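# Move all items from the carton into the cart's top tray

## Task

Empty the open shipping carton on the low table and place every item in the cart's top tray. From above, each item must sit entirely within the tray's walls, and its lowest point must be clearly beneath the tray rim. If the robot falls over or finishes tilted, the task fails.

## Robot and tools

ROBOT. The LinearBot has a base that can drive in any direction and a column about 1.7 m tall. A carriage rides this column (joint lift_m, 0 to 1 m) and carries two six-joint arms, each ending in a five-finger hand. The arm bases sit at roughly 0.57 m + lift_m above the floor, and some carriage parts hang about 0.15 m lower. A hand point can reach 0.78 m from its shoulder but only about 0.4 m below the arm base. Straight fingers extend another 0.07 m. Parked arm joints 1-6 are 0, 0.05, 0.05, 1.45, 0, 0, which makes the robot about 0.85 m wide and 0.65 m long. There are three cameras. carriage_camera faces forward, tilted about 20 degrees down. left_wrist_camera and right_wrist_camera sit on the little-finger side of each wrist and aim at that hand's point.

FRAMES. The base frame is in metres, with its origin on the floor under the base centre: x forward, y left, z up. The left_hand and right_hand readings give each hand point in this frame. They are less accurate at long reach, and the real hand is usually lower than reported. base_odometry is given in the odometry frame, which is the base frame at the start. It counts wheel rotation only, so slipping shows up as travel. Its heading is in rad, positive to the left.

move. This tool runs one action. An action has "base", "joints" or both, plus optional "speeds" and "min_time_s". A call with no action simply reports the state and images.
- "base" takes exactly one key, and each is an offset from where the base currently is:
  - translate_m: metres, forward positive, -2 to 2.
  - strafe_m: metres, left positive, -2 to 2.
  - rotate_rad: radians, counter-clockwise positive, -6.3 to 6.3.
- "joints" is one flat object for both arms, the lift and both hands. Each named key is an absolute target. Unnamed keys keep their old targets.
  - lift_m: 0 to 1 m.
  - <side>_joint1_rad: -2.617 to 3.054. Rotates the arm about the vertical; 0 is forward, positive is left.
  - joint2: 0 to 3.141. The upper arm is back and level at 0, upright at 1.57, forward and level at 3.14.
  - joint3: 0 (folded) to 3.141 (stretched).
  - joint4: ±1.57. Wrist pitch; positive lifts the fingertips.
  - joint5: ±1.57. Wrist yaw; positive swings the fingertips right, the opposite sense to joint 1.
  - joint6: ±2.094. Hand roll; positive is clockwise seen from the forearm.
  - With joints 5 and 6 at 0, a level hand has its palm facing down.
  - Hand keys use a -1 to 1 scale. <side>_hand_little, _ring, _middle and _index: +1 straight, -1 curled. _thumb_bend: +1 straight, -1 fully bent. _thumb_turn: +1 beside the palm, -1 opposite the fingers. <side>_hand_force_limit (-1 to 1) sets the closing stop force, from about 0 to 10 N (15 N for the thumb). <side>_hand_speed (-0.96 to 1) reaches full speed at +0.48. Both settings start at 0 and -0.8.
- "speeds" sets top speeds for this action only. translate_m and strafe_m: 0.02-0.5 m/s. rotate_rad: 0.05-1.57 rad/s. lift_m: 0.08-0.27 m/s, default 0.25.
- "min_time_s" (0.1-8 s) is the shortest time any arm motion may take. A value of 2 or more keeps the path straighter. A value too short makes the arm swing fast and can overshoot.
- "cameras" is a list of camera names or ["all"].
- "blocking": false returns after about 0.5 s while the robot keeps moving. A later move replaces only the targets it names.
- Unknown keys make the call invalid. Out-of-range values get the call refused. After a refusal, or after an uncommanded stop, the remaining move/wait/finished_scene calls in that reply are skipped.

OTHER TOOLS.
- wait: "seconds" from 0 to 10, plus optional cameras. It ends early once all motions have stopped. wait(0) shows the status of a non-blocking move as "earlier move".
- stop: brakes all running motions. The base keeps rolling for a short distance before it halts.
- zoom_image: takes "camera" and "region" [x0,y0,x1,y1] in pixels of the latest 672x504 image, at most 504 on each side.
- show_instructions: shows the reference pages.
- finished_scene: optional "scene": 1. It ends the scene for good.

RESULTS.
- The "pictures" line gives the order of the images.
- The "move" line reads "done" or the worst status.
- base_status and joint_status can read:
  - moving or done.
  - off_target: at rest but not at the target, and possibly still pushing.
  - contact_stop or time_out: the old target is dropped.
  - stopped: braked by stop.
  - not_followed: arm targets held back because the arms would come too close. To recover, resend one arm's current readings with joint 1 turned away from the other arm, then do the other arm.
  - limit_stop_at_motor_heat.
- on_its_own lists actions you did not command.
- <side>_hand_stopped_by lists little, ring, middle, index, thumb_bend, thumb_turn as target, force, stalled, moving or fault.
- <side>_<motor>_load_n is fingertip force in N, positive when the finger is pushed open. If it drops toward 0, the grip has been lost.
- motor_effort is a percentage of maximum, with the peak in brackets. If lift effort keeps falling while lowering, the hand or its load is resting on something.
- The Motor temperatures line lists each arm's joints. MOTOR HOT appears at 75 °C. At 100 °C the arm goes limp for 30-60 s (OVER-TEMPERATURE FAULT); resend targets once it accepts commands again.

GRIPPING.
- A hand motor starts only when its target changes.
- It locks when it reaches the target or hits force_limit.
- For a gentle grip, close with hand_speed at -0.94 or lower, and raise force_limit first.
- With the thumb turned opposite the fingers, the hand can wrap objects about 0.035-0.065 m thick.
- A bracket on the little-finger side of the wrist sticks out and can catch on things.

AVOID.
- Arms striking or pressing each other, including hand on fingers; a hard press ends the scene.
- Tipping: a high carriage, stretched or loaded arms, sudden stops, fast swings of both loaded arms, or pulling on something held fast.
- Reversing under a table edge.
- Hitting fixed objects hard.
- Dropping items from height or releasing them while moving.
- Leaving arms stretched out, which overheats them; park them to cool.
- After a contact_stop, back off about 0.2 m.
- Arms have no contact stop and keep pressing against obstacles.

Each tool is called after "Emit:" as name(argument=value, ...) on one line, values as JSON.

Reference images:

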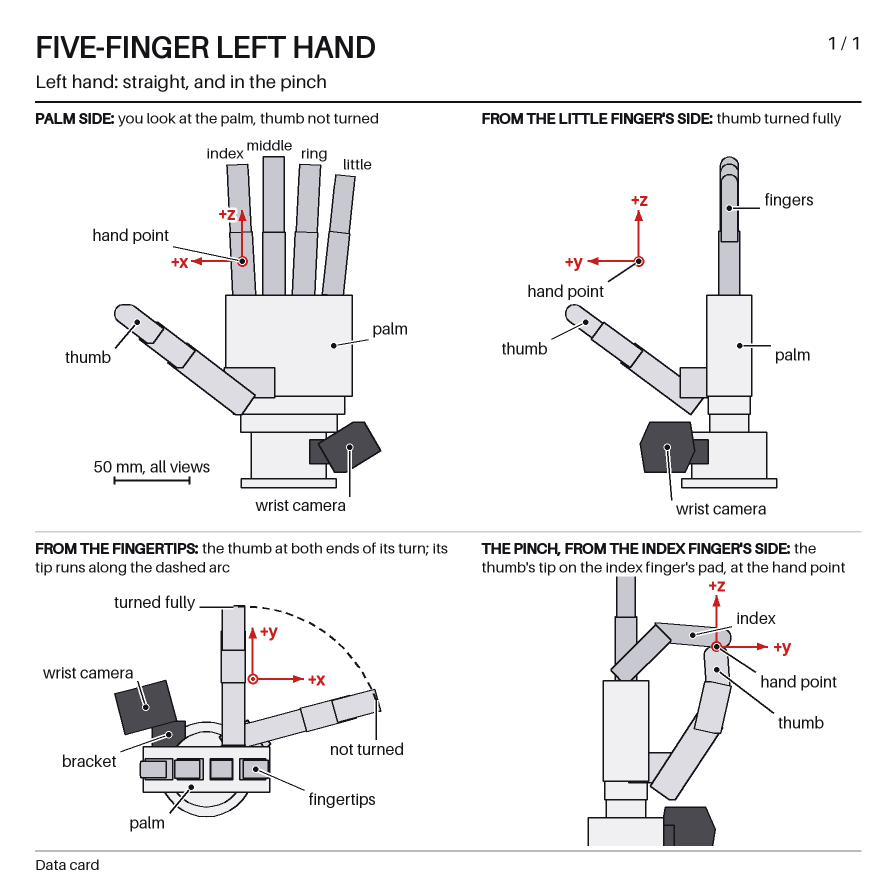

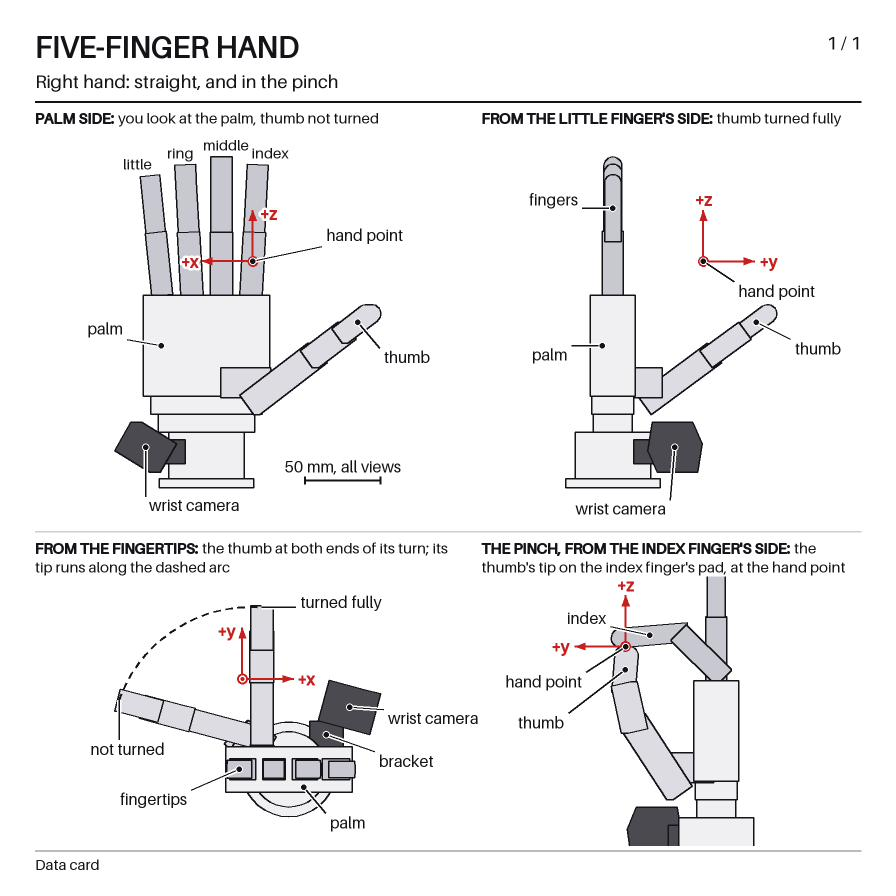

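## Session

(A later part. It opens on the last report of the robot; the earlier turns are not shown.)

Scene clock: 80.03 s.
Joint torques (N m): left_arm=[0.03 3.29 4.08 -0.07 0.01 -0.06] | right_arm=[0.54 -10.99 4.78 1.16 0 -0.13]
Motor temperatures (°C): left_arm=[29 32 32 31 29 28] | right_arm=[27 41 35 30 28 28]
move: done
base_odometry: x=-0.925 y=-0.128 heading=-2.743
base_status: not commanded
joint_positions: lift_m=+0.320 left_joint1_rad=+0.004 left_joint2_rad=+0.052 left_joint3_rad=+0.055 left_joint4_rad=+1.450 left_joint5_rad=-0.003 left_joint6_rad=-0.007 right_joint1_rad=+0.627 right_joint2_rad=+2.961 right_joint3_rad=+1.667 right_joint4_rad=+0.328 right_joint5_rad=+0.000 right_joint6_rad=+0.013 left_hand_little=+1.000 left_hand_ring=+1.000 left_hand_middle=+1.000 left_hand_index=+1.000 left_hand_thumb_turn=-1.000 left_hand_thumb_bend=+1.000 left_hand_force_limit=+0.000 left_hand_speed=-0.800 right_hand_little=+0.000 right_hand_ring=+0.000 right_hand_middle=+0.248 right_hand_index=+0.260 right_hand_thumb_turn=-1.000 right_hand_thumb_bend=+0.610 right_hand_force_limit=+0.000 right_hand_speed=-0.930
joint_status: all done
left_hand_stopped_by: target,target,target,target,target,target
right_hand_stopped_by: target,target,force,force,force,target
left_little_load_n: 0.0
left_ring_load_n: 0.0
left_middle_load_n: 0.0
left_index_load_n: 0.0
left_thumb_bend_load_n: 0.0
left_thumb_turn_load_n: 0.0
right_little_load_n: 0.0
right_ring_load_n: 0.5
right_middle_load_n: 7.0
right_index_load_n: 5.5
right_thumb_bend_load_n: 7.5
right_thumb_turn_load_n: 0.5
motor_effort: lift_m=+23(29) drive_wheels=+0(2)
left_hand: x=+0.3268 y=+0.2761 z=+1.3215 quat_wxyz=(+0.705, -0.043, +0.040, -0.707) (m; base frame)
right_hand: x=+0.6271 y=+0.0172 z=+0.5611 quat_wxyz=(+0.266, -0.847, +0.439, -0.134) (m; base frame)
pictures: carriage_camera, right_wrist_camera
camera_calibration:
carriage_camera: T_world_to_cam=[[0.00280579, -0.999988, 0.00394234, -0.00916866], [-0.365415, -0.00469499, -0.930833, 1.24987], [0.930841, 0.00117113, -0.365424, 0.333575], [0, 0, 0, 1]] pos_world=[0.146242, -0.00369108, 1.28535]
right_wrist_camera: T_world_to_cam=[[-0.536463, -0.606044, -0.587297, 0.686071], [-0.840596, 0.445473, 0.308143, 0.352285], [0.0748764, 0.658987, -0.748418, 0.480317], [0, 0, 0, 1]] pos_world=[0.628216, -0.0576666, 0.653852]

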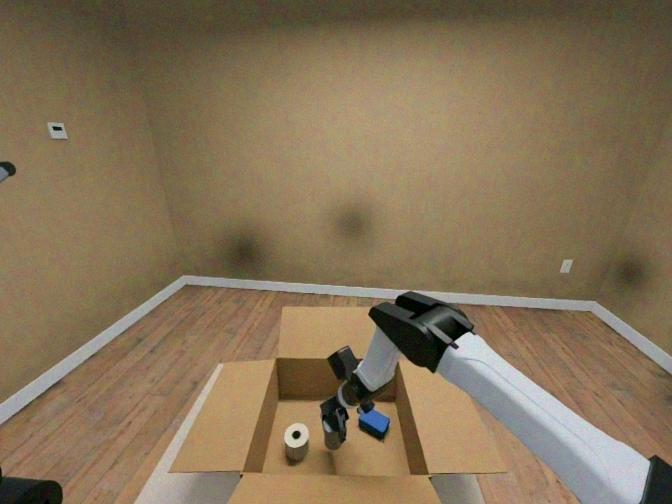

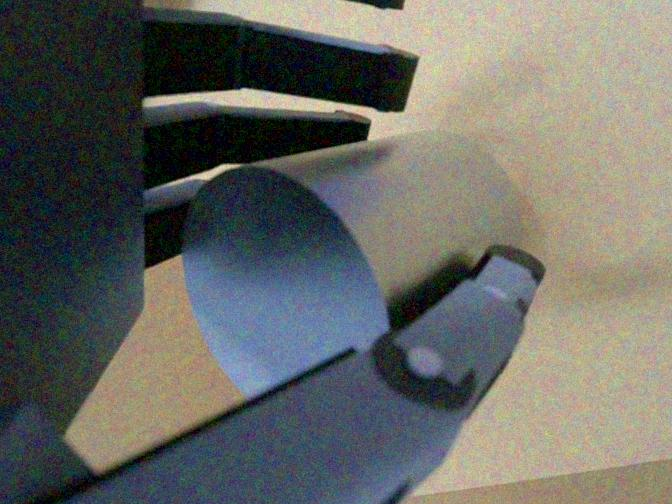

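Emit:
move(joints={"lift_m": 0.7}, cameras=[])

Emit:
move(base={"strafe_m": -0.3}, speeds={"strafe_m": 0.2}, joints={"right_joint1_rad": 0.0, "right_joint2_rad": 0.7, "right_joint3_rad": 0.7, "right_joint4_rad": -0.97, "right_joint6_rad": 0.0}, min_time_s=3, cameras=["carriage_camera", "right_wrist_camera"])

Scene clock: 84.13 s.
Joint torques (N m): left_arm=[-0.02 3.28 4.1 -0.05 0.03 -0.05] | right_arm=[0.62 -11.12 4.86 1.22 0.06 -0.12]
move: done
base_odometry: x=-0.925 y=-0.128 heading=-2.743
base_status: not commanded
joint_positions: lift_m=+0.700 left_joint1_rad=+0.004 left_joint2_rad=+0.052 left_joint3_rad=+0.055 left_joint4_rad=+1.450 left_joint5_rad=-0.003 left_joint6_rad=-0.007 right_joint1_rad=+0.627 right_joint2_rad=+2.962 right_joint3_rad=+1.667 right_joint4_rad=+0.327 right_joint5_rad=+0.000 right_joint6_rad=+0.013 left_hand_little=+1.000 left_hand_ring=+1.000 left_hand_middle=+1.000 left_hand_index=+1.000 left_hand_thumb_turn=-1.000 left_hand_thumb_bend=+1.000 left_hand_force_limit=+0.000 left_hand_speed=-0.800 right_hand_little=+0.000 right_hand_ring=+0.000 right_hand_middle=+0.248 right_hand_index=+0.260 right_hand_thumb_turn=-1.000 right_hand_thumb_bend=+0.610 right_hand_force_limit=+0.000 right_hand_speed=-0.930
joint_status: all done
left_hand_stopped_by: target,target,target,target,target,target
right_hand_stopped_by: target,target,force,force,force,target
left_little_load_n: 0.0
left_ring_load_n: 0.0
left_middle_load_n: 0.0
left_index_load_n: 0.0
left_thumb_bend_load_n: 0.0
left_thumb_turn_load_n: 0.0
right_little_load_n: 0.0
right_ring_load_n: 0.0
right_middle_load_n: 6.5
right_index_load_n: 5.5
right_thumb_bend_load_n: 7.0
right_thumb_turn_load_n: 1.0
motor_effort: lift_m=+24(32) drive_wheels=+0(2)
left_hand: x=+0.3268 y=+0.2761 z=+1.7014 quat_wxyz=(+0.705, -0.043, +0.040, -0.707) (m; base frame)
right_hand: x=+0.6265 y=+0.0167 z=+0.9404 quat_wxyz=(+0.265, -0.848, +0.439, -0.133) (m; base frame)
pictures: none
No camera images: "cameras" was empty.

Scene clock: 87.43 s.
Joint torques (N m): left_arm=[-0.01 3.23 4.08 -0.05 0.01 -0.07] | right_arm=[-0.81 -0.64 6.63 1.09 0.02 -0.12]
move: done
base_odometry: x=-1.042 y=+0.149 heading=-2.743
base_status: done
joint_positions: lift_m=+0.700 left_joint1_rad=+0.003 left_joint2_rad=+0.052 left_joint3_rad=+0.055 left_joint4_rad=+1.450 left_joint5_rad=-0.002 left_joint6_rad=-0.007 right_joint1_rad=+0.007 right_joint2_rad=+0.707 right_joint3_rad=+0.707 right_joint4_rad=-0.959 right_joint5_rad=+0.000 right_joint6_rad=+0.013 left_hand_little=+1.000 left_hand_ring=+1.000 left_hand_middle=+1.000 left_hand_index=+1.000 left_hand_thumb_turn=-1.000 left_hand_thumb_bend=+1.000 left_hand_force_limit=+0.000 left_hand_speed=-0.800 right_hand_little=+0.000 right_hand_ring=+0.000 right_hand_middle=+0.248 right_hand_index=+0.260 right_hand_thumb_turn=-1.000 right_hand_thumb_bend=+0.610 right_hand_force_limit=+0.000 right_hand_speed=-0.930
joint_status: all done
left_hand_stopped_by: target,target,target,target,target,target
right_hand_stopped_by: target,target,force,force,force,target
left_little_load_n: 0.0
left_ring_load_n: 0.0
left_middle_load_n: 0.0
left_index_load_n: 0.0
left_thumb_bend_load_n: 0.0
left_thumb_turn_load_n: 0.0
right_little_load_n: 0.0
right_ring_load_n: 0.0
right_middle_load_n: 7.0
right_index_load_n: 5.5
right_thumb_bend_load_n: 7.5
right_thumb_turn_load_n: 0.5
motor_effort: lift_m=+24(25) drive_wheels=-4(16)
left_hand: x=+0.3268 y=+0.2759 z=+1.7014 quat_wxyz=(+0.705, -0.043, +0.040, -0.707) (m; base frame)
right_hand: x=+0.4035 y=-0.2737 z=+1.3450 quat_wxyz=(+0.215, -0.672, +0.676, -0.211) (m; base frame)
pictures: carriage_camera, right_wrist_camera
camera_calibration:
carriage_camera: T_world_to_cam=[[0.00280579, -0.999988, 0.00394234, -0.0106667], [-0.365415, -0.00469499, -0.930833, 1.60359], [0.930841, 0.00117113, -0.365424, 0.472436], [0, 0, 0, 1]] pos_world=[0.146242, -0.00369108, 1.66535]
right_wrist_camera: T_world_to_cam=[[-0.784995, -0.18164, -0.592275, 1.07337], [-0.427087, 0.851217, 0.305004, 0.000845882], [0.448753, 0.492379, -0.745777, 1.07538], [0, 0, 0, 1]] pos_world=[0.360368, -0.335248, 1.43746]

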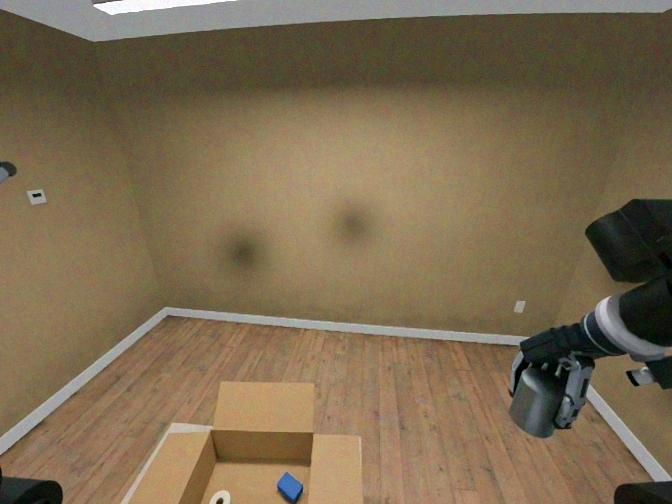

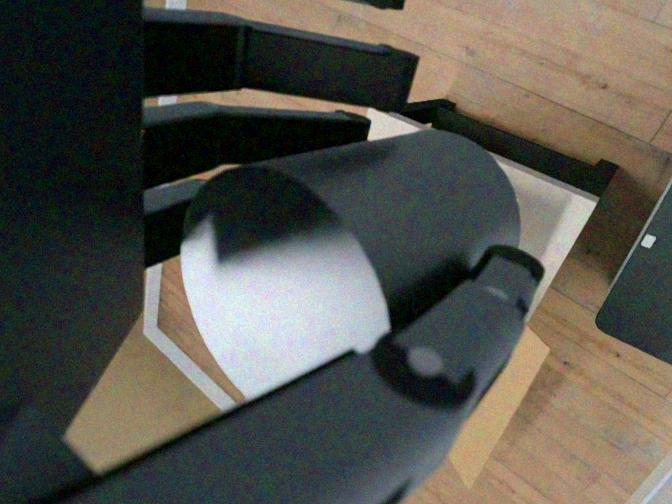

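Emit:
move(joints={"left_joint1_rad": -0.26, "left_joint2_rad": 2.93, "left_joint3_rad": 1.72, "left_joint4_rad": 0.24}, min_time_s=3, cameras=[])

Emit:
move(joints={"lift_m": 0.5}, cameras=["carriage_camera", "left_wrist_camera"])

Scene clock: 91.50 s.
Joint torques (N m): left_arm=[-0.35 -12.74 5.63 1.22 -0.01 -0.05] | right_arm=[-0.79 -0.62 6.65 1.15 0.01 -0.14]
move: done
base_odometry: x=-1.042 y=+0.149 heading=-2.743
base_status: not commanded
joint_positions: lift_m=+0.700 left_joint1_rad=-0.252 left_joint2_rad=+2.926 left_joint3_rad=+1.698 left_joint4_rad=+0.241 left_joint5_rad=-0.002 left_joint6_rad=-0.007 right_joint1_rad=+0.007 right_joint2_rad=+0.707 right_joint3_rad=+0.707 right_joint4_rad=-0.966 right_joint5_rad=+0.000 right_joint6_rad=+0.013 left_hand_little=+1.000 left_hand_ring=+1.000 left_hand_middle=+1.000 left_hand_index=+1.000 left_hand_thumb_turn=-1.000 left_hand_thumb_bend=+1.000 left_hand_force_limit=+0.000 left_hand_speed=-0.800 right_hand_little=+0.000 right_hand_ring=+0.000 right_hand_middle=+0.248 right_hand_index=+0.260 right_hand_thumb_turn=-1.000 right_hand_thumb_bend=+0.610 right_hand_force_limit=+0.000 right_hand_speed=-0.930
joint_status: all done
left_hand_stopped_by: target,target,target,target,target,target
right_hand_stopped_by: target,target,force,force,force,target
left_little_load_n: 0.0
left_ring_load_n: 0.0
left_middle_load_n: 0.0
left_index_load_n: 0.5
left_thumb_bend_load_n: 0.0
left_thumb_turn_load_n: 0.0
right_little_load_n: 0.0
right_ring_load_n: 0.0
right_middle_load_n: 6.5
right_index_load_n: 5.5
right_thumb_bend_load_n: 7.0
right_thumb_turn_load_n: 1.0
motor_effort: lift_m=+23(25) drive_wheels=+2(4)
left_hand: x=+0.7253 y=+0.1485 z=+0.9566 quat_wxyz=(+0.177, -0.590, +0.755, -0.227) (m; base frame)
right_hand: x=+0.4019 y=-0.2737 z=+1.3444 quat_wxyz=(+0.213, -0.673, +0.677, -0.209) (m; base frame)
pictures: none
No camera images: "cameras" was empty.

Scene clock: 92.83 s.
Joint torques (N m): left_arm=[-0.4 -13.86 5.08 1.29 -0.03 -0.05] | right_arm=[-0.76 -0.57 7.28 1.16 0 -0.13]
move: done
base_odometry: x=-1.042 y=+0.149 heading=-2.743
base_status: not commanded
joint_positions: lift_m=+0.500 left_joint1_rad=-0.252 left_joint2_rad=+2.936 left_joint3_rad=+1.704 left_joint4_rad=+0.233 left_joint5_rad=-0.002 left_joint6_rad=-0.007 right_joint1_rad=+0.007 right_joint2_rad=+0.706 right_joint3_rad=+0.699 right_joint4_rad=-0.972 right_joint5_rad=+0.000 right_joint6_rad=+0.013 left_hand_little=+1.000 left_hand_ring=+1.000 left_hand_middle=+1.000 left_hand_index=+1.000 left_hand_thumb_turn=-1.000 left_hand_thumb_bend=+1.000 left_hand_force_limit=+0.000 left_hand_speed=-0.800 right_hand_little=+0.000 right_hand_ring=+0.000 right_hand_middle=+0.248 right_hand_index=+0.260 right_hand_thumb_turn=-1.000 right_hand_thumb_bend=+0.610 right_hand_force_limit=+0.000 right_hand_speed=-0.930
joint_status: all done
left_hand_stopped_by: target,target,target,target,target,target
right_hand_stopped_by: target,target,force,force,force,target
left_little_load_n: 0.0
left_ring_load_n: 0.0
left_middle_load_n: 0.0
left_index_load_n: 0.0
left_thumb_bend_load_n: -0.5
left_thumb_turn_load_n: 0.0
right_little_load_n: 0.0
right_ring_load_n: 0.0
right_middle_load_n: 7.0
right_index_load_n: 6.0
right_thumb_bend_load_n: 7.0
right_thumb_turn_load_n: 1.0
motor_effort: lift_m=+22(27) drive_wheels=+2(2)
left_hand: x=+0.7218 y=+0.1494 z=+0.7523 quat_wxyz=(+0.173, -0.591, +0.756, -0.223) (m; base frame)
right_hand: x=+0.3989 y=-0.2737 z=+1.1414 quat_wxyz=(+0.208, -0.674, +0.678, -0.204) (m; base frame)
pictures: carriage_camera, left_wrist_camera
camera_calibration:
carriage_camera: T_world_to_cam=[[0.00280579, -0.999988, 0.00394234, -0.00987907], [-0.365415, -0.00469499, -0.930833, 1.41761], [0.930841, 0.00117113, -0.365424, 0.399424], [0, 0, 0, 1]] pos_world=[0.146242, -0.00369108, 1.46555]
left_wrist_camera: T_world_to_cam=[[0.686933, -0.462184, 0.560812, -0.853914], [-0.695699, -0.641295, 0.323642, 0.348926], [0.210063, -0.612476, -0.762067, 0.626853], [0, 0, 0, 1]] pos_world=[0.69765, 0.213032, 0.843662]

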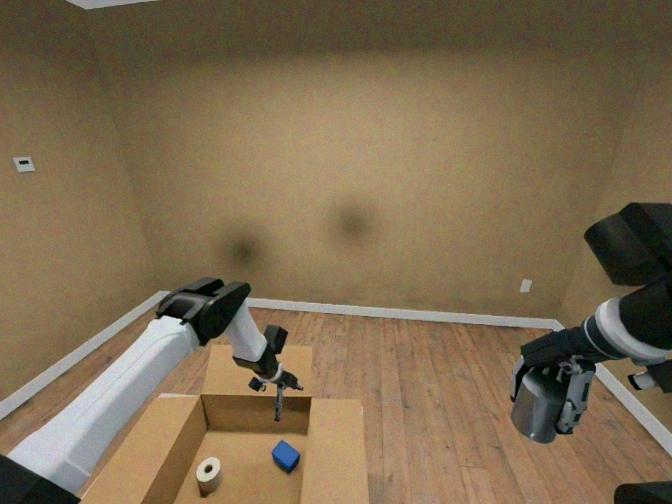

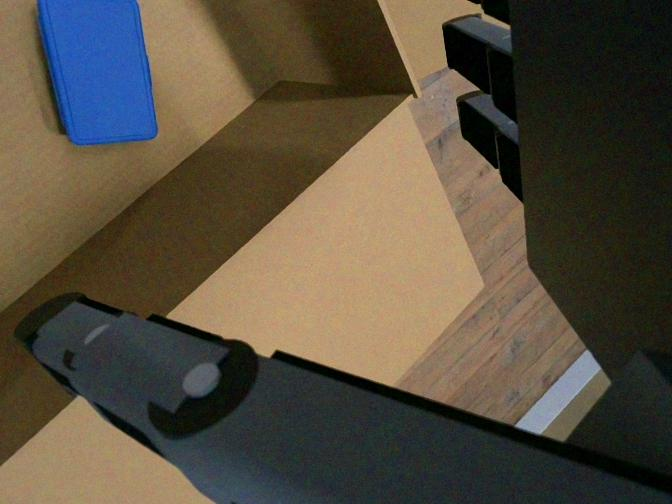

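Emit:
zoom_image(camera="carriage_camera", region=[180, 390, 380, 504])

Scaled by 2.520 from the camera's 672x504 image, which has a finer 960x720 frame.

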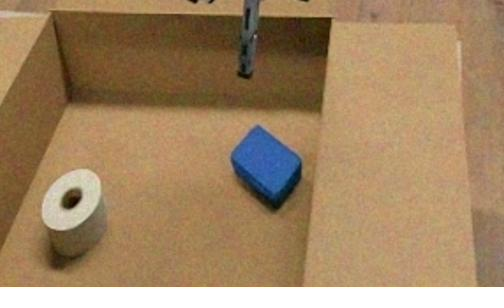

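Emit:
move(joints={"left_joint1_rad": -0.105, "left_joint2_rad": 2.965, "left_joint3_rad": 1.5, "left_joint4_rad": 0.776, "left_joint5_rad": 0.41, "left_joint6_rad": 0.32, "left_hand_index": 0.5, "left_hand_middle": 0.5, "left_hand_ring": 0.5, "left_hand_little": 0.5}, cameras=["carriage_camera", "left_wrist_camera"])

Scene clock: 102.33 s.
Joint torques (N m): left_arm=[0.42 -12.1 2.39 1.75 0.21 -0.05] | right_arm=[-0.69 -0.59 7.32 1.19 0.01 -0.13]
move: done
base_odometry: x=-1.042 y=+0.149 heading=-2.743
base_status: not commanded
joint_positions: lift_m=+0.500 left_joint1_rad=-0.106 left_joint2_rad=+2.961 left_joint3_rad=+1.508 left_joint4_rad=+0.759 left_joint5_rad=+0.400 left_joint6_rad=+0.312 right_joint1_rad=+0.007 right_joint2_rad=+0.706 right_joint3_rad=+0.699 right_joint4_rad=-0.972 right_joint5_rad=+0.000 right_joint6_rad=+0.013 left_hand_little=+0.500 left_hand_ring=+0.500 left_hand_middle=+0.500 left_hand_index=+0.500 left_hand_thumb_turn=-1.000 left_hand_thumb_bend=+1.000 left_hand_force_limit=+0.000 left_hand_speed=-0.800 right_hand_little=+0.000 right_hand_ring=+0.000 right_hand_middle=+0.248 right_hand_index=+0.260 right_hand_thumb_turn=-1.000 right_hand_thumb_bend=+0.610 right_hand_force_limit=+0.000 right_hand_speed=-0.930
joint_status: all done
left_hand_stopped_by: target,target,target,target,target,target
right_hand_stopped_by: target,target,force,force,force,target
left_little_load_n: -0.5
left_ring_load_n: 0.0
left_middle_load_n: 0.0
left_index_load_n: 0.0
left_thumb_bend_load_n: 0.0
left_thumb_turn_load_n: 0.0
right_little_load_n: 0.0
right_ring_load_n: 0.5
right_middle_load_n: 6.5
right_index_load_n: 5.5
right_thumb_bend_load_n: 7.5
right_thumb_turn_load_n: 1.0
motor_effort: lift_m=+23(23) drive_wheels=+2(2)
left_hand: x=+0.7390 y=+0.1666 z=+0.7684 quat_wxyz=(+0.209, -0.413, +0.790, -0.402) (m; base frame)
right_hand: x=+0.3989 y=-0.2737 z=+1.1414 quat_wxyz=(+0.208, -0.674, +0.678, -0.204) (m; base frame)
pictures: carriage_camera, left_wrist_camera
camera_calibration:
carriage_camera: T_world_to_cam=[[0.00280579, -0.999988, 0.00394234, -0.00987907], [-0.365415, -0.00469499, -0.930833, 1.41761], [0.930841, 0.00117113, -0.365424, 0.399424], [0, 0, 0, 1]] pos_world=[0.146242, -0.00369108, 1.46555]
left_wrist_camera: T_world_to_cam=[[0.269104, -0.53005, 0.804133, -0.733622], [-0.945105, -0.306026, 0.114562, 0.655869], [0.185363, -0.790819, -0.583306, 0.556588], [0, 0, 0, 1]] pos_world=[0.714115, 0.252017, 0.839453]

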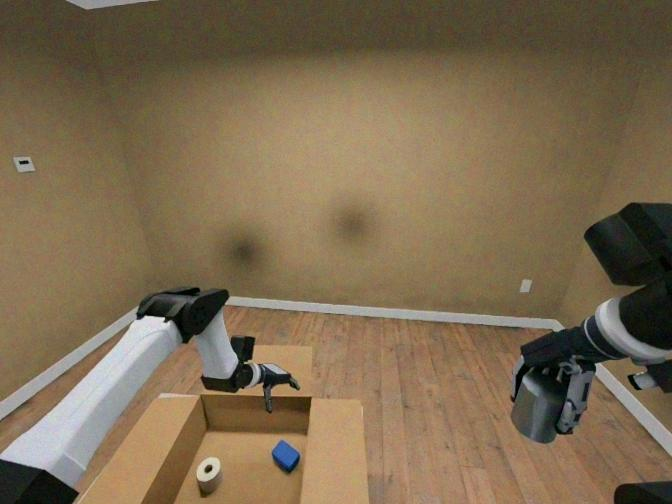

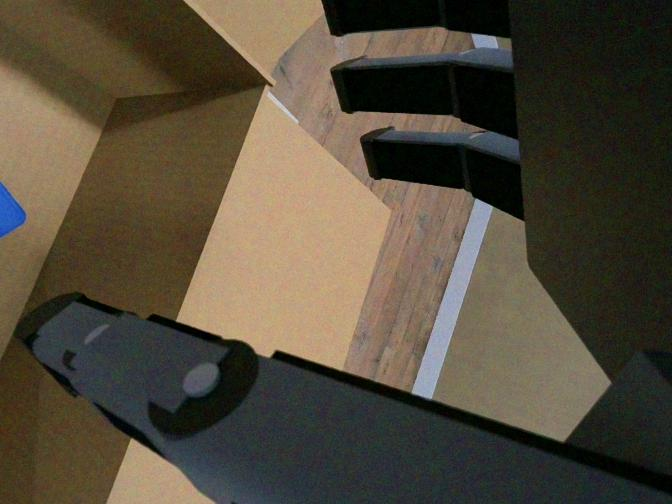

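Emit:
move(joints={"left_joint1_rad": -0.132, "left_joint2_rad": 2.954, "left_joint3_rad": 1.457, "left_joint4_rad": 0.809, "lift_m": 0.3}, cameras=["carriage_camera", "left_wrist_camera"])

Emit:
zoom_image(camera="carriage_camera", region=[160, 350, 360, 500])

Scene clock: 104.83 s.
Joint torques (N m): left_arm=[-0.1 -13.01 2.33 1.71 0.18 -0.05] | right_arm=[-0.73 -0.53 7.25 1.23 0.01 -0.1]
Motor temperatures (°C): left_arm=[29 37 33 33 29 28] | right_arm=[27 36 36 31 28 28]
move: done
base_odometry: x=-1.042 y=+0.149 heading=-2.743
base_status: not commanded
joint_positions: lift_m=+0.300 left_joint1_rad=-0.128 left_joint2_rad=+2.962 left_joint3_rad=+1.462 left_joint4_rad=+0.796 left_joint5_rad=+0.403 left_joint6_rad=+0.313 right_joint1_rad=+0.007 right_joint2_rad=+0.705 right_joint3_rad=+0.699 right_joint4_rad=-0.974 right_joint5_rad=+0.000 right_joint6_rad=+0.013 left_hand_little=+0.500 left_hand_ring=+0.500 left_hand_middle=+0.500 left_hand_index=+0.500 left_hand_thumb_turn=-1.000 left_hand_thumb_bend=+1.000 left_hand_force_limit=+0.000 left_hand_speed=-0.800 right_hand_little=+0.000 right_hand_ring=+0.000 right_hand_middle=+0.248 right_hand_index=+0.260 right_hand_thumb_turn=-1.000 right_hand_thumb_bend=+0.610 right_hand_force_limit=+0.000 right_hand_speed=-0.930
joint_status: all done
left_hand_stopped_by: target,target,target,target,target,target
right_hand_stopped_by: target,target,force,force,force,target
left_little_load_n: 0.0
left_ring_load_n: 0.0
left_middle_load_n: 0.0
left_index_load_n: 0.0
left_thumb_bend_load_n: 0.0
left_thumb_turn_load_n: 0.0
right_little_load_n: 0.0
right_ring_load_n: 0.0
right_middle_load_n: 7.0
right_index_load_n: 6.0
right_thumb_bend_load_n: 7.0
right_thumb_turn_load_n: 1.0
motor_effort: lift_m=+23(28) drive_wheels=+2(2)
left_hand: x=+0.7227 y=+0.1569 z=+0.5632 quat_wxyz=(+0.201, -0.405, +0.796, -0.403) (m; base frame)
right_hand: x=+0.3984 y=-0.2737 z=+0.9413 quat_wxyz=(+0.208, -0.675, +0.678, -0.204) (m; base frame)
pictures: carriage_camera, left_wrist_camera
camera_calibration:
carriage_camera: T_world_to_cam=[[0.00280579, -0.999988, 0.00394234, -0.0090906], [-0.365415, -0.00469499, -0.930833, 1.23144], [0.930841, 0.00117113, -0.365424, 0.32634], [0, 0, 0, 1]] pos_world=[0.146242, -0.00369108, 1.26555]
left_wrist_camera: T_world_to_cam=[[0.263301, -0.536566, 0.801729, -0.562827], [-0.95129, -0.282563, 0.123311, 0.656825], [0.160375, -0.795144, -0.58483, 0.451791], [0, 0, 0, 1]] pos_world=[0.700568, 0.24284, 0.634461]

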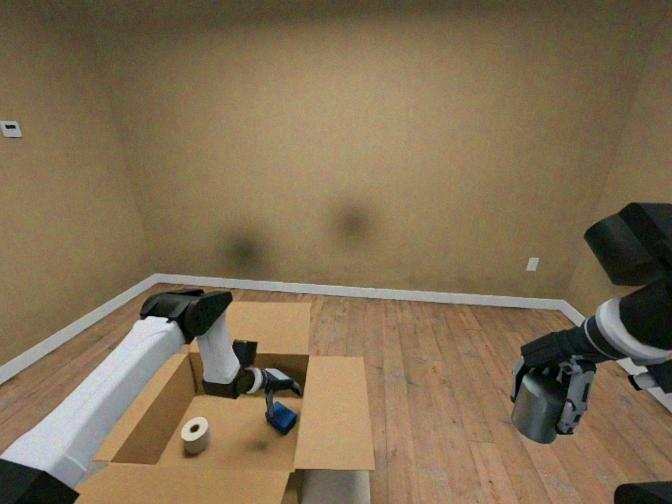

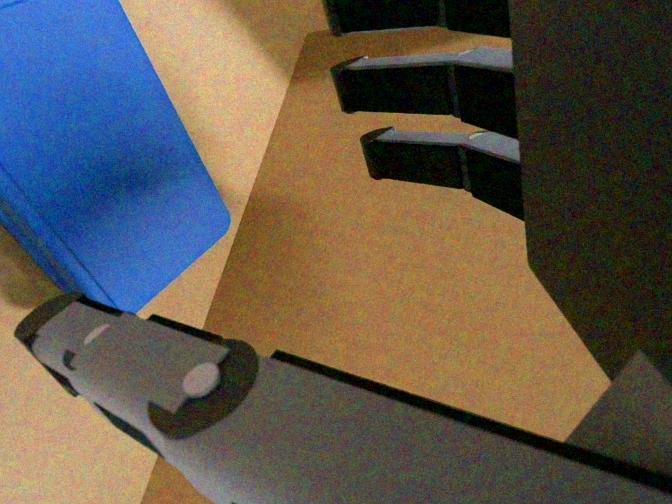

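Scaled by 2.520 from the camera's 672x504 image, which has a finer 960x720 frame.

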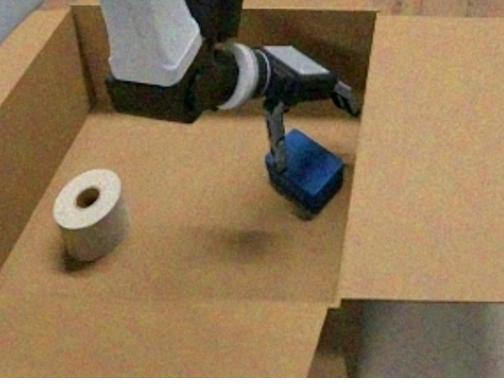

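Emit:
move(joints={"left_joint1_rad": -0.15, "lift_m": 0.24}, speeds={"lift_m": 0.1}, cameras=["carriage_camera", "left_wrist_camera"])

Emit:
zoom_image(camera="carriage_camera", region=[200, 350, 320, 440])

Scene clock: 109.00 s.
Joint torques (N m): left_arm=[-0.12 -12.98 2.48 1.69 0.2 -0.04] | right_arm=[-0.79 -0.51 7.28 1.21 0 -0.12]
move: done
base_odometry: x=-1.042 y=+0.149 heading=-2.743
base_status: not commanded
joint_positions: lift_m=+0.240 left_joint1_rad=-0.145 left_joint2_rad=+2.962 left_joint3_rad=+1.462 left_joint4_rad=+0.800 left_joint5_rad=+0.404 left_joint6_rad=+0.313 right_joint1_rad=+0.007 right_joint2_rad=+0.705 right_joint3_rad=+0.699 right_joint4_rad=-0.974 right_joint5_rad=+0.000 right_joint6_rad=+0.013 left_hand_little=+0.500 left_hand_ring=+0.500 left_hand_middle=+0.500 left_hand_index=+0.500 left_hand_thumb_turn=-1.000 left_hand_thumb_bend=+1.000 left_hand_force_limit=+0.000 left_hand_speed=-0.800 right_hand_little=+0.000 right_hand_ring=+0.000 right_hand_middle=+0.248 right_hand_index=+0.260 right_hand_thumb_turn=-1.000 right_hand_thumb_bend=+0.610 right_hand_force_limit=+0.000 right_hand_speed=-0.930
joint_status: all done
left_hand_stopped_by: target,target,target,target,target,target
right_hand_stopped_by: target,target,force,force,force,target
left_little_load_n: 0.0
left_ring_load_n: 0.0
left_middle_load_n: 0.0
left_index_load_n: 0.0
left_thumb_bend_load_n: 0.0
left_thumb_turn_load_n: 0.0
right_little_load_n: 0.0
right_ring_load_n: 0.0
right_middle_load_n: 6.5
right_index_load_n: 5.5
right_thumb_bend_load_n: 7.0
right_thumb_turn_load_n: 0.5
motor_effort: lift_m=+23(24) drive_wheels=+2(2)
left_hand: x=+0.7206 y=+0.1483 z=+0.5035 quat_wxyz=(+0.198, -0.397, +0.799, -0.406) (m; base frame)
right_hand: x=+0.3983 y=-0.2738 z=+0.8812 quat_wxyz=(+0.208, -0.675, +0.678, -0.204) (m; base frame)
pictures: carriage_camera, left_wrist_camera
camera_calibration:
carriage_camera: T_world_to_cam=[[0.00280579, -0.999988, 0.00394234, -0.00885367], [-0.365415, -0.00469499, -0.930833, 1.1755], [0.930841, 0.00117113, -0.365424, 0.304378], [0, 0, 0, 1]] pos_world=[0.146242, -0.00369108, 1.20545]
left_wrist_camera: T_world_to_cam=[[0.251026, -0.540371, 0.80311, -0.510316], [-0.956576, -0.265467, 0.120375, 0.66251], [0.148152, -0.798453, -0.583545, 0.419111], [0, 0, 0, 1]] pos_world=[0.699752, 0.234755, 0.574659]

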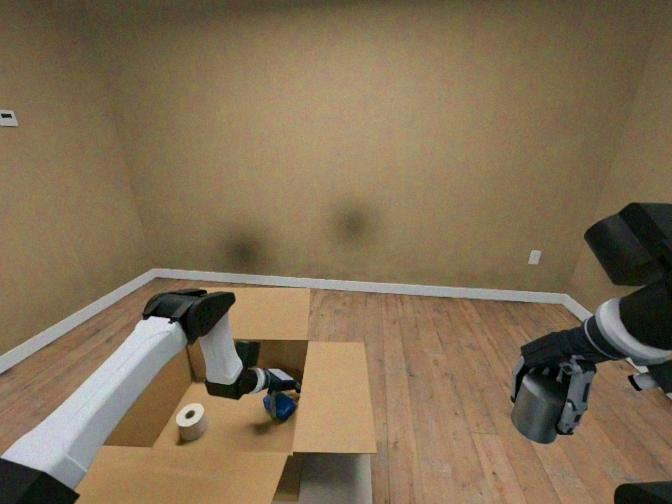

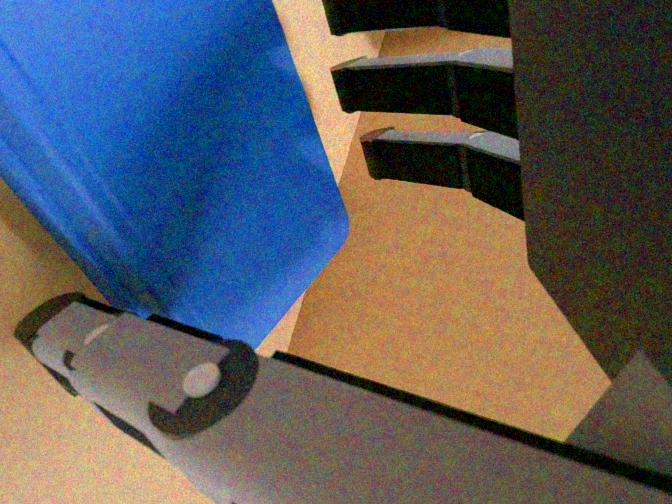

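Scaled by 4.200 from the camera's 672x504 image, which has a finer 960x720 frame.

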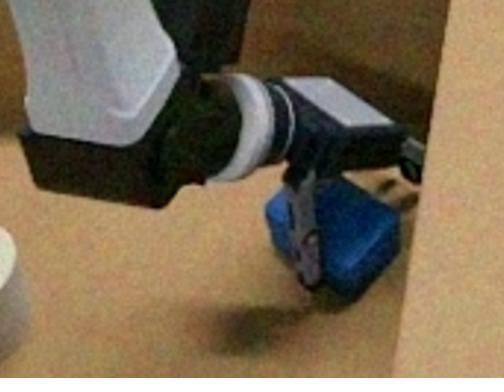

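Emit:
move(joints={"left_joint1_rad": -0.122}, cameras=["left_wrist_camera"])

Scene clock: 111.93 s.
Joint torques (N m): left_arm=[0.73 -13.01 2.45 1.68 0.18 -0.04] | right_arm=[-0.73 -0.54 7.31 1.18 -0.01 -0.12]
move: done
base_odometry: x=-1.042 y=+0.149 heading=-2.743
base_status: not commanded
joint_positions: lift_m=+0.240 left_joint1_rad=-0.127 left_joint2_rad=+2.962 left_joint3_rad=+1.462 left_joint4_rad=+0.800 left_joint5_rad=+0.405 left_joint6_rad=+0.313 right_joint1_rad=+0.007 right_joint2_rad=+0.705 right_joint3_rad=+0.699 right_joint4_rad=-0.974 right_joint5_rad=+0.000 right_joint6_rad=+0.013 left_hand_little=+0.500 left_hand_ring=+0.500 left_hand_middle=+0.500 left_hand_index=+0.500 left_hand_thumb_turn=-1.000 left_hand_thumb_bend=+1.000 left_hand_force_limit=+0.000 left_hand_speed=-0.800 right_hand_little=+0.000 right_hand_ring=+0.000 right_hand_middle=+0.248 right_hand_index=+0.260 right_hand_thumb_turn=-1.000 right_hand_thumb_bend=+0.610 right_hand_force_limit=+0.000 right_hand_speed=-0.930
joint_status: all done
left_hand_stopped_by: target,target,target,target,target,target
right_hand_stopped_by: target,target,force,force,force,target
left_little_load_n: 0.0
left_ring_load_n: 0.0
left_middle_load_n: 0.0
left_index_load_n: 0.0
left_thumb_bend_load_n: 0.0
left_thumb_turn_load_n: 0.0
right_little_load_n: 0.5
right_ring_load_n: 0.0
right_middle_load_n: 6.5
right_index_load_n: 5.5
right_thumb_bend_load_n: 7.0
right_thumb_turn_load_n: 1.0
motor_effort: lift_m=+23(23) drive_wheels=+2(2)
left_hand: x=+0.7233 y=+0.1570 z=+0.5035 quat_wxyz=(+0.202, -0.404, +0.795, -0.404) (m; base frame)
right_hand: x=+0.3983 y=-0.2738 z=+0.8812 quat_wxyz=(+0.208, -0.675, +0.678, -0.204) (m; base frame)
pictures: left_wrist_camera
camera_calibration:
left_wrist_camera: T_world_to_cam=[[0.260562, -0.535675, 0.803219, -0.514035], [-0.951739, -0.282266, 0.120496, 0.666501], [0.162175, -0.795851, -0.58337, 0.414981], [0, 0, 0, 1]] pos_world=[0.700974, 0.243038, 0.57466]

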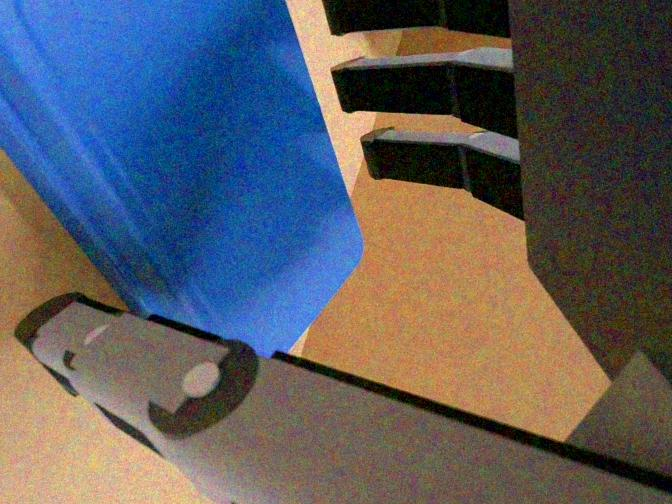

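Emit:
move(joints={"lift_m": 0.222}, speeds={"lift_m": 0.08}, cameras=["carriage_camera", "left_wrist_camera"])

Emit:
zoom_image(camera="carriage_camera", region=[200, 340, 320, 430])

Scene clock: 112.83 s.
Joint torques (N m): left_arm=[0.79 -13.01 2.4 1.6 0.15 -0.06] | right_arm=[-0.76 -0.53 7.32 1.19 0 -0.12]
move: done
base_odometry: x=-1.042 y=+0.149 heading=-2.743
base_status: not commanded
joint_positions: lift_m=+0.222 left_joint1_rad=-0.126 left_joint2_rad=+2.962 left_joint3_rad=+1.462 left_joint4_rad=+0.809 left_joint5_rad=+0.410 left_joint6_rad=+0.313 right_joint1_rad=+0.007 right_joint2_rad=+0.705 right_joint3_rad=+0.699 right_joint4_rad=-0.974 right_joint5_rad=+0.000 right_joint6_rad=+0.013 left_hand_little=+0.500 left_hand_ring=+0.500 left_hand_middle=+0.500 left_hand_index=+0.500 left_hand_thumb_turn=-1.000 left_hand_thumb_bend=+1.000 left_hand_force_limit=+0.000 left_hand_speed=-0.800 right_hand_little=+0.000 right_hand_ring=+0.000 right_hand_middle=+0.248 right_hand_index=+0.260 right_hand_thumb_turn=-1.000 right_hand_thumb_bend=+0.610 right_hand_force_limit=+0.000 right_hand_speed=-0.930
joint_status: all done
left_hand_stopped_by: target,target,target,target,target,target
right_hand_stopped_by: target,target,force,force,force,target
left_little_load_n: -0.5
left_ring_load_n: 0.0
left_middle_load_n: 0.5
left_index_load_n: 0.0
left_thumb_bend_load_n: 0.0
left_thumb_turn_load_n: 0.0
right_little_load_n: 0.0
right_ring_load_n: 0.0
right_middle_load_n: 6.5
right_index_load_n: 5.5
right_thumb_bend_load_n: 7.0
right_thumb_turn_load_n: 1.0
motor_effort: lift_m=+22(26) drive_wheels=+2(2)
left_hand: x=+0.7249 y=+0.1561 z=+0.4873 quat_wxyz=(+0.204, -0.402, +0.794, -0.408) (m; base frame)
right_hand: x=+0.3985 y=-0.2737 z=+0.8634 quat_wxyz=(+0.208, -0.674, +0.678, -0.204) (m; base frame)
pictures: carriage_camera, left_wrist_camera
camera_calibration:
carriage_camera: T_world_to_cam=[[0.00280579, -0.999988, 0.00394234, -0.00878349], [-0.365415, -0.00469499, -0.930833, 1.15893], [0.930841, 0.00117113, -0.365424, 0.297873], [0, 0, 0, 1]] pos_world=[0.146242, -0.00369108, 1.18765]
left_wrist_camera: T_world_to_cam=[[0.25166, -0.533049, 0.807791, -0.498008], [-0.953722, -0.278514, 0.113336, 0.67404], [0.164568, -0.79893, -0.578471, 0.400995], [0, 0, 0, 1]] pos_world=[0.702184, 0.242634, 0.557857]

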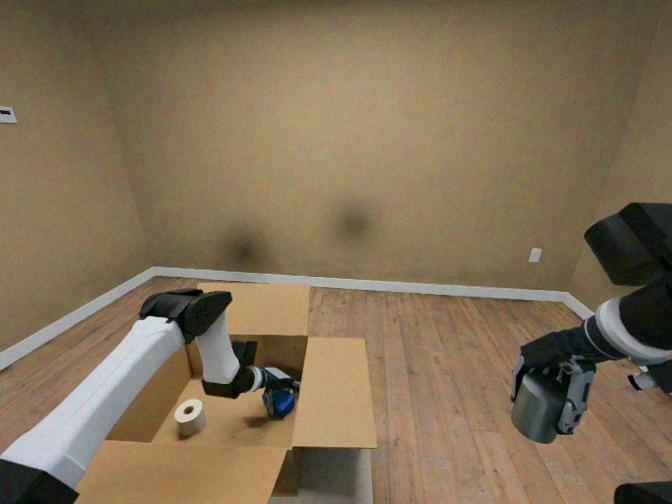

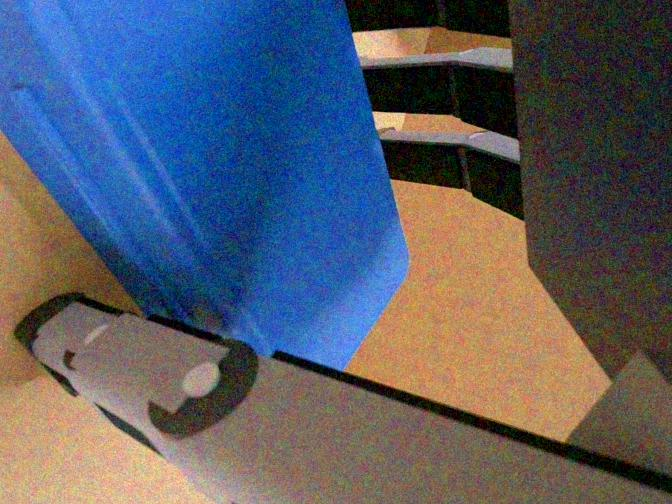

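Scaled by 4.200 from the camera's 672x504 image, which has a finer 960x720 frame.

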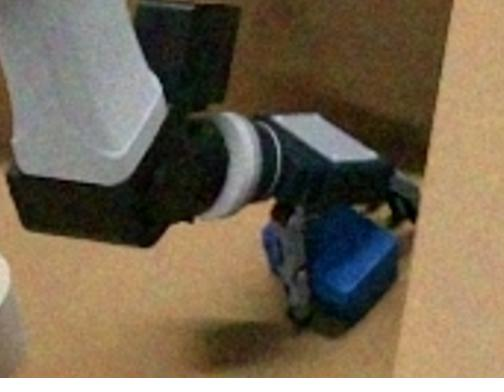

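Emit:
move(joints={"left_hand_speed": -0.93, "left_hand_force_limit": -0.1, "left_hand_index": -0.9, "left_hand_middle": -0.9, "left_hand_ring": -0.9, "left_hand_thumb_bend": -0.2}, cameras=["carriage_camera", "left_wrist_camera"])

Emit:
zoom_image(camera="carriage_camera", region=[200, 340, 320, 430])

Scene clock: 119.10 s.
Joint torques (N m): left_arm=[0.75 -13.03 2.41 1.44 0.12 -0.06] | right_arm=[-0.7 -0.44 7.34 1.19 0 -0.14]
Motor temperatures (°C): left_arm=[29 44 32 34 29 28] | right_arm=[27 34 36 31 28 28]
move: off_target
base_odometry: x=-1.042 y=+0.149 heading=-2.743
base_status: not commanded
joint_positions: lift_m=+0.222 left_joint1_rad=-0.126 left_joint2_rad=+2.962 left_joint3_rad=+1.462 left_joint4_rad=+0.825 left_joint5_rad=+0.411 left_joint6_rad=+0.313 right_joint1_rad=+0.007 right_joint2_rad=+0.705 right_joint3_rad=+0.699 right_joint4_rad=-0.974 right_joint5_rad=+0.000 right_joint6_rad=+0.013 left_hand_little=+0.500 left_hand_ring=+0.049 left_hand_middle=+0.089 left_hand_index=+0.089 left_hand_thumb_turn=-1.000 left_hand_thumb_bend=+0.792 left_hand_force_limit=-0.100 left_hand_speed=-0.930 right_hand_little=+0.000 right_hand_ring=+0.000 right_hand_middle=+0.248 right_hand_index=+0.260 right_hand_thumb_turn=-1.000 right_hand_thumb_bend=+0.610 right_hand_force_limit=+0.000 right_hand_speed=-0.930
joint_status: left_hand_ring off_target (ended at +0.049, target -0.900); left_hand_middle off_target (ended at +0.089, target -0.900); left_hand_index off_target (ended at +0.089, target -0.900); left_hand_thumb_bend off_target (ended at +0.792, target -0.200); the others done
left_hand_stopped_by: target,force,force,force,force,target
right_hand_stopped_by: target,target,force,force,force,target
left_little_load_n: 0.0
left_ring_load_n: 4.5
left_middle_load_n: 3.5
left_index_load_n: 4.5
left_thumb_bend_load_n: 8.0
left_thumb_turn_load_n: 0.5
right_little_load_n: 0.0
right_ring_load_n: 0.0
right_middle_load_n: 6.5
right_index_load_n: 6.0
right_thumb_bend_load_n: 7.0
right_thumb_turn_load_n: 1.0
motor_effort: lift_m=+22(23) drive_wheels=+2(2)
left_hand: x=+0.7281 y=+0.1554 z=+0.4899 quat_wxyz=(+0.209, -0.398, +0.792, -0.412) (m; base frame)
right_hand: x=+0.3985 y=-0.2737 z=+0.8634 quat_wxyz=(+0.208, -0.674, +0.678, -0.204) (m; base frame)
pictures: carriage_camera, left_wrist_camera
camera_calibration:
carriage_camera: T_world_to_cam=[[0.00280579, -0.999988, 0.00394234, -0.00878349], [-0.365415, -0.00469499, -0.930833, 1.15893], [0.930841, 0.00117113, -0.365424, 0.297873], [0, 0, 0, 1]] pos_world=[0.146242, -0.00369108, 1.18765]
left_wrist_camera: T_world_to_cam=[[0.23799, -0.530922, 0.813316, -0.494341], [-0.95576, -0.277055, 0.0988136, 0.685018], [0.172871, -0.800851, -0.57337, 0.39308], [0, 0, 0, 1]] pos_world=[0.704409, 0.24213, 0.559746]

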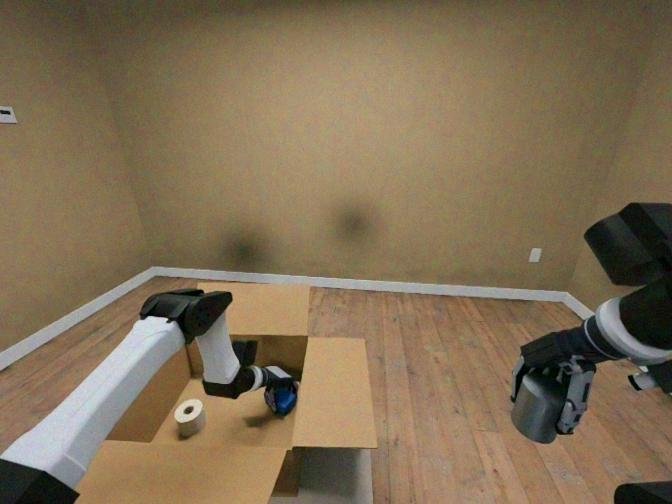

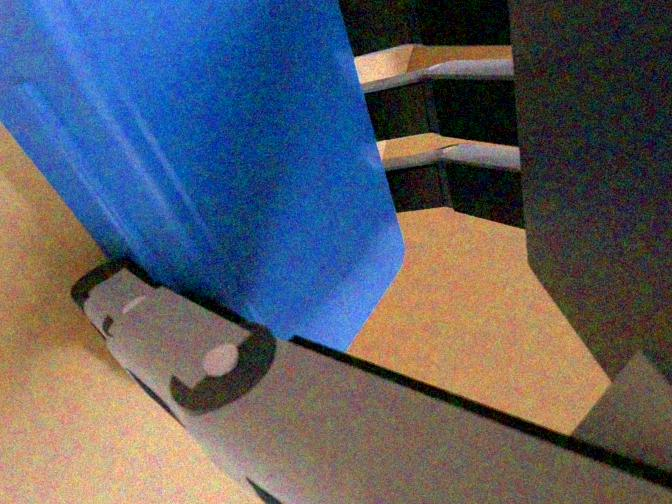

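Scaled by 4.200 from the camera's 672x504 image, which has a finer 960x720 frame.

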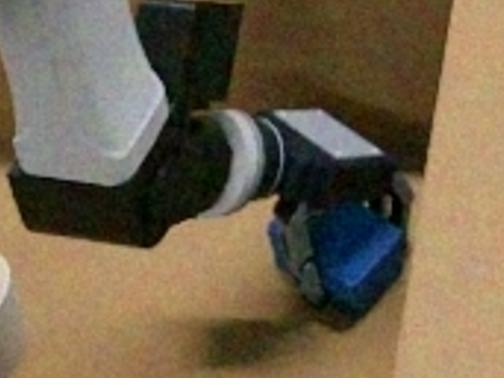

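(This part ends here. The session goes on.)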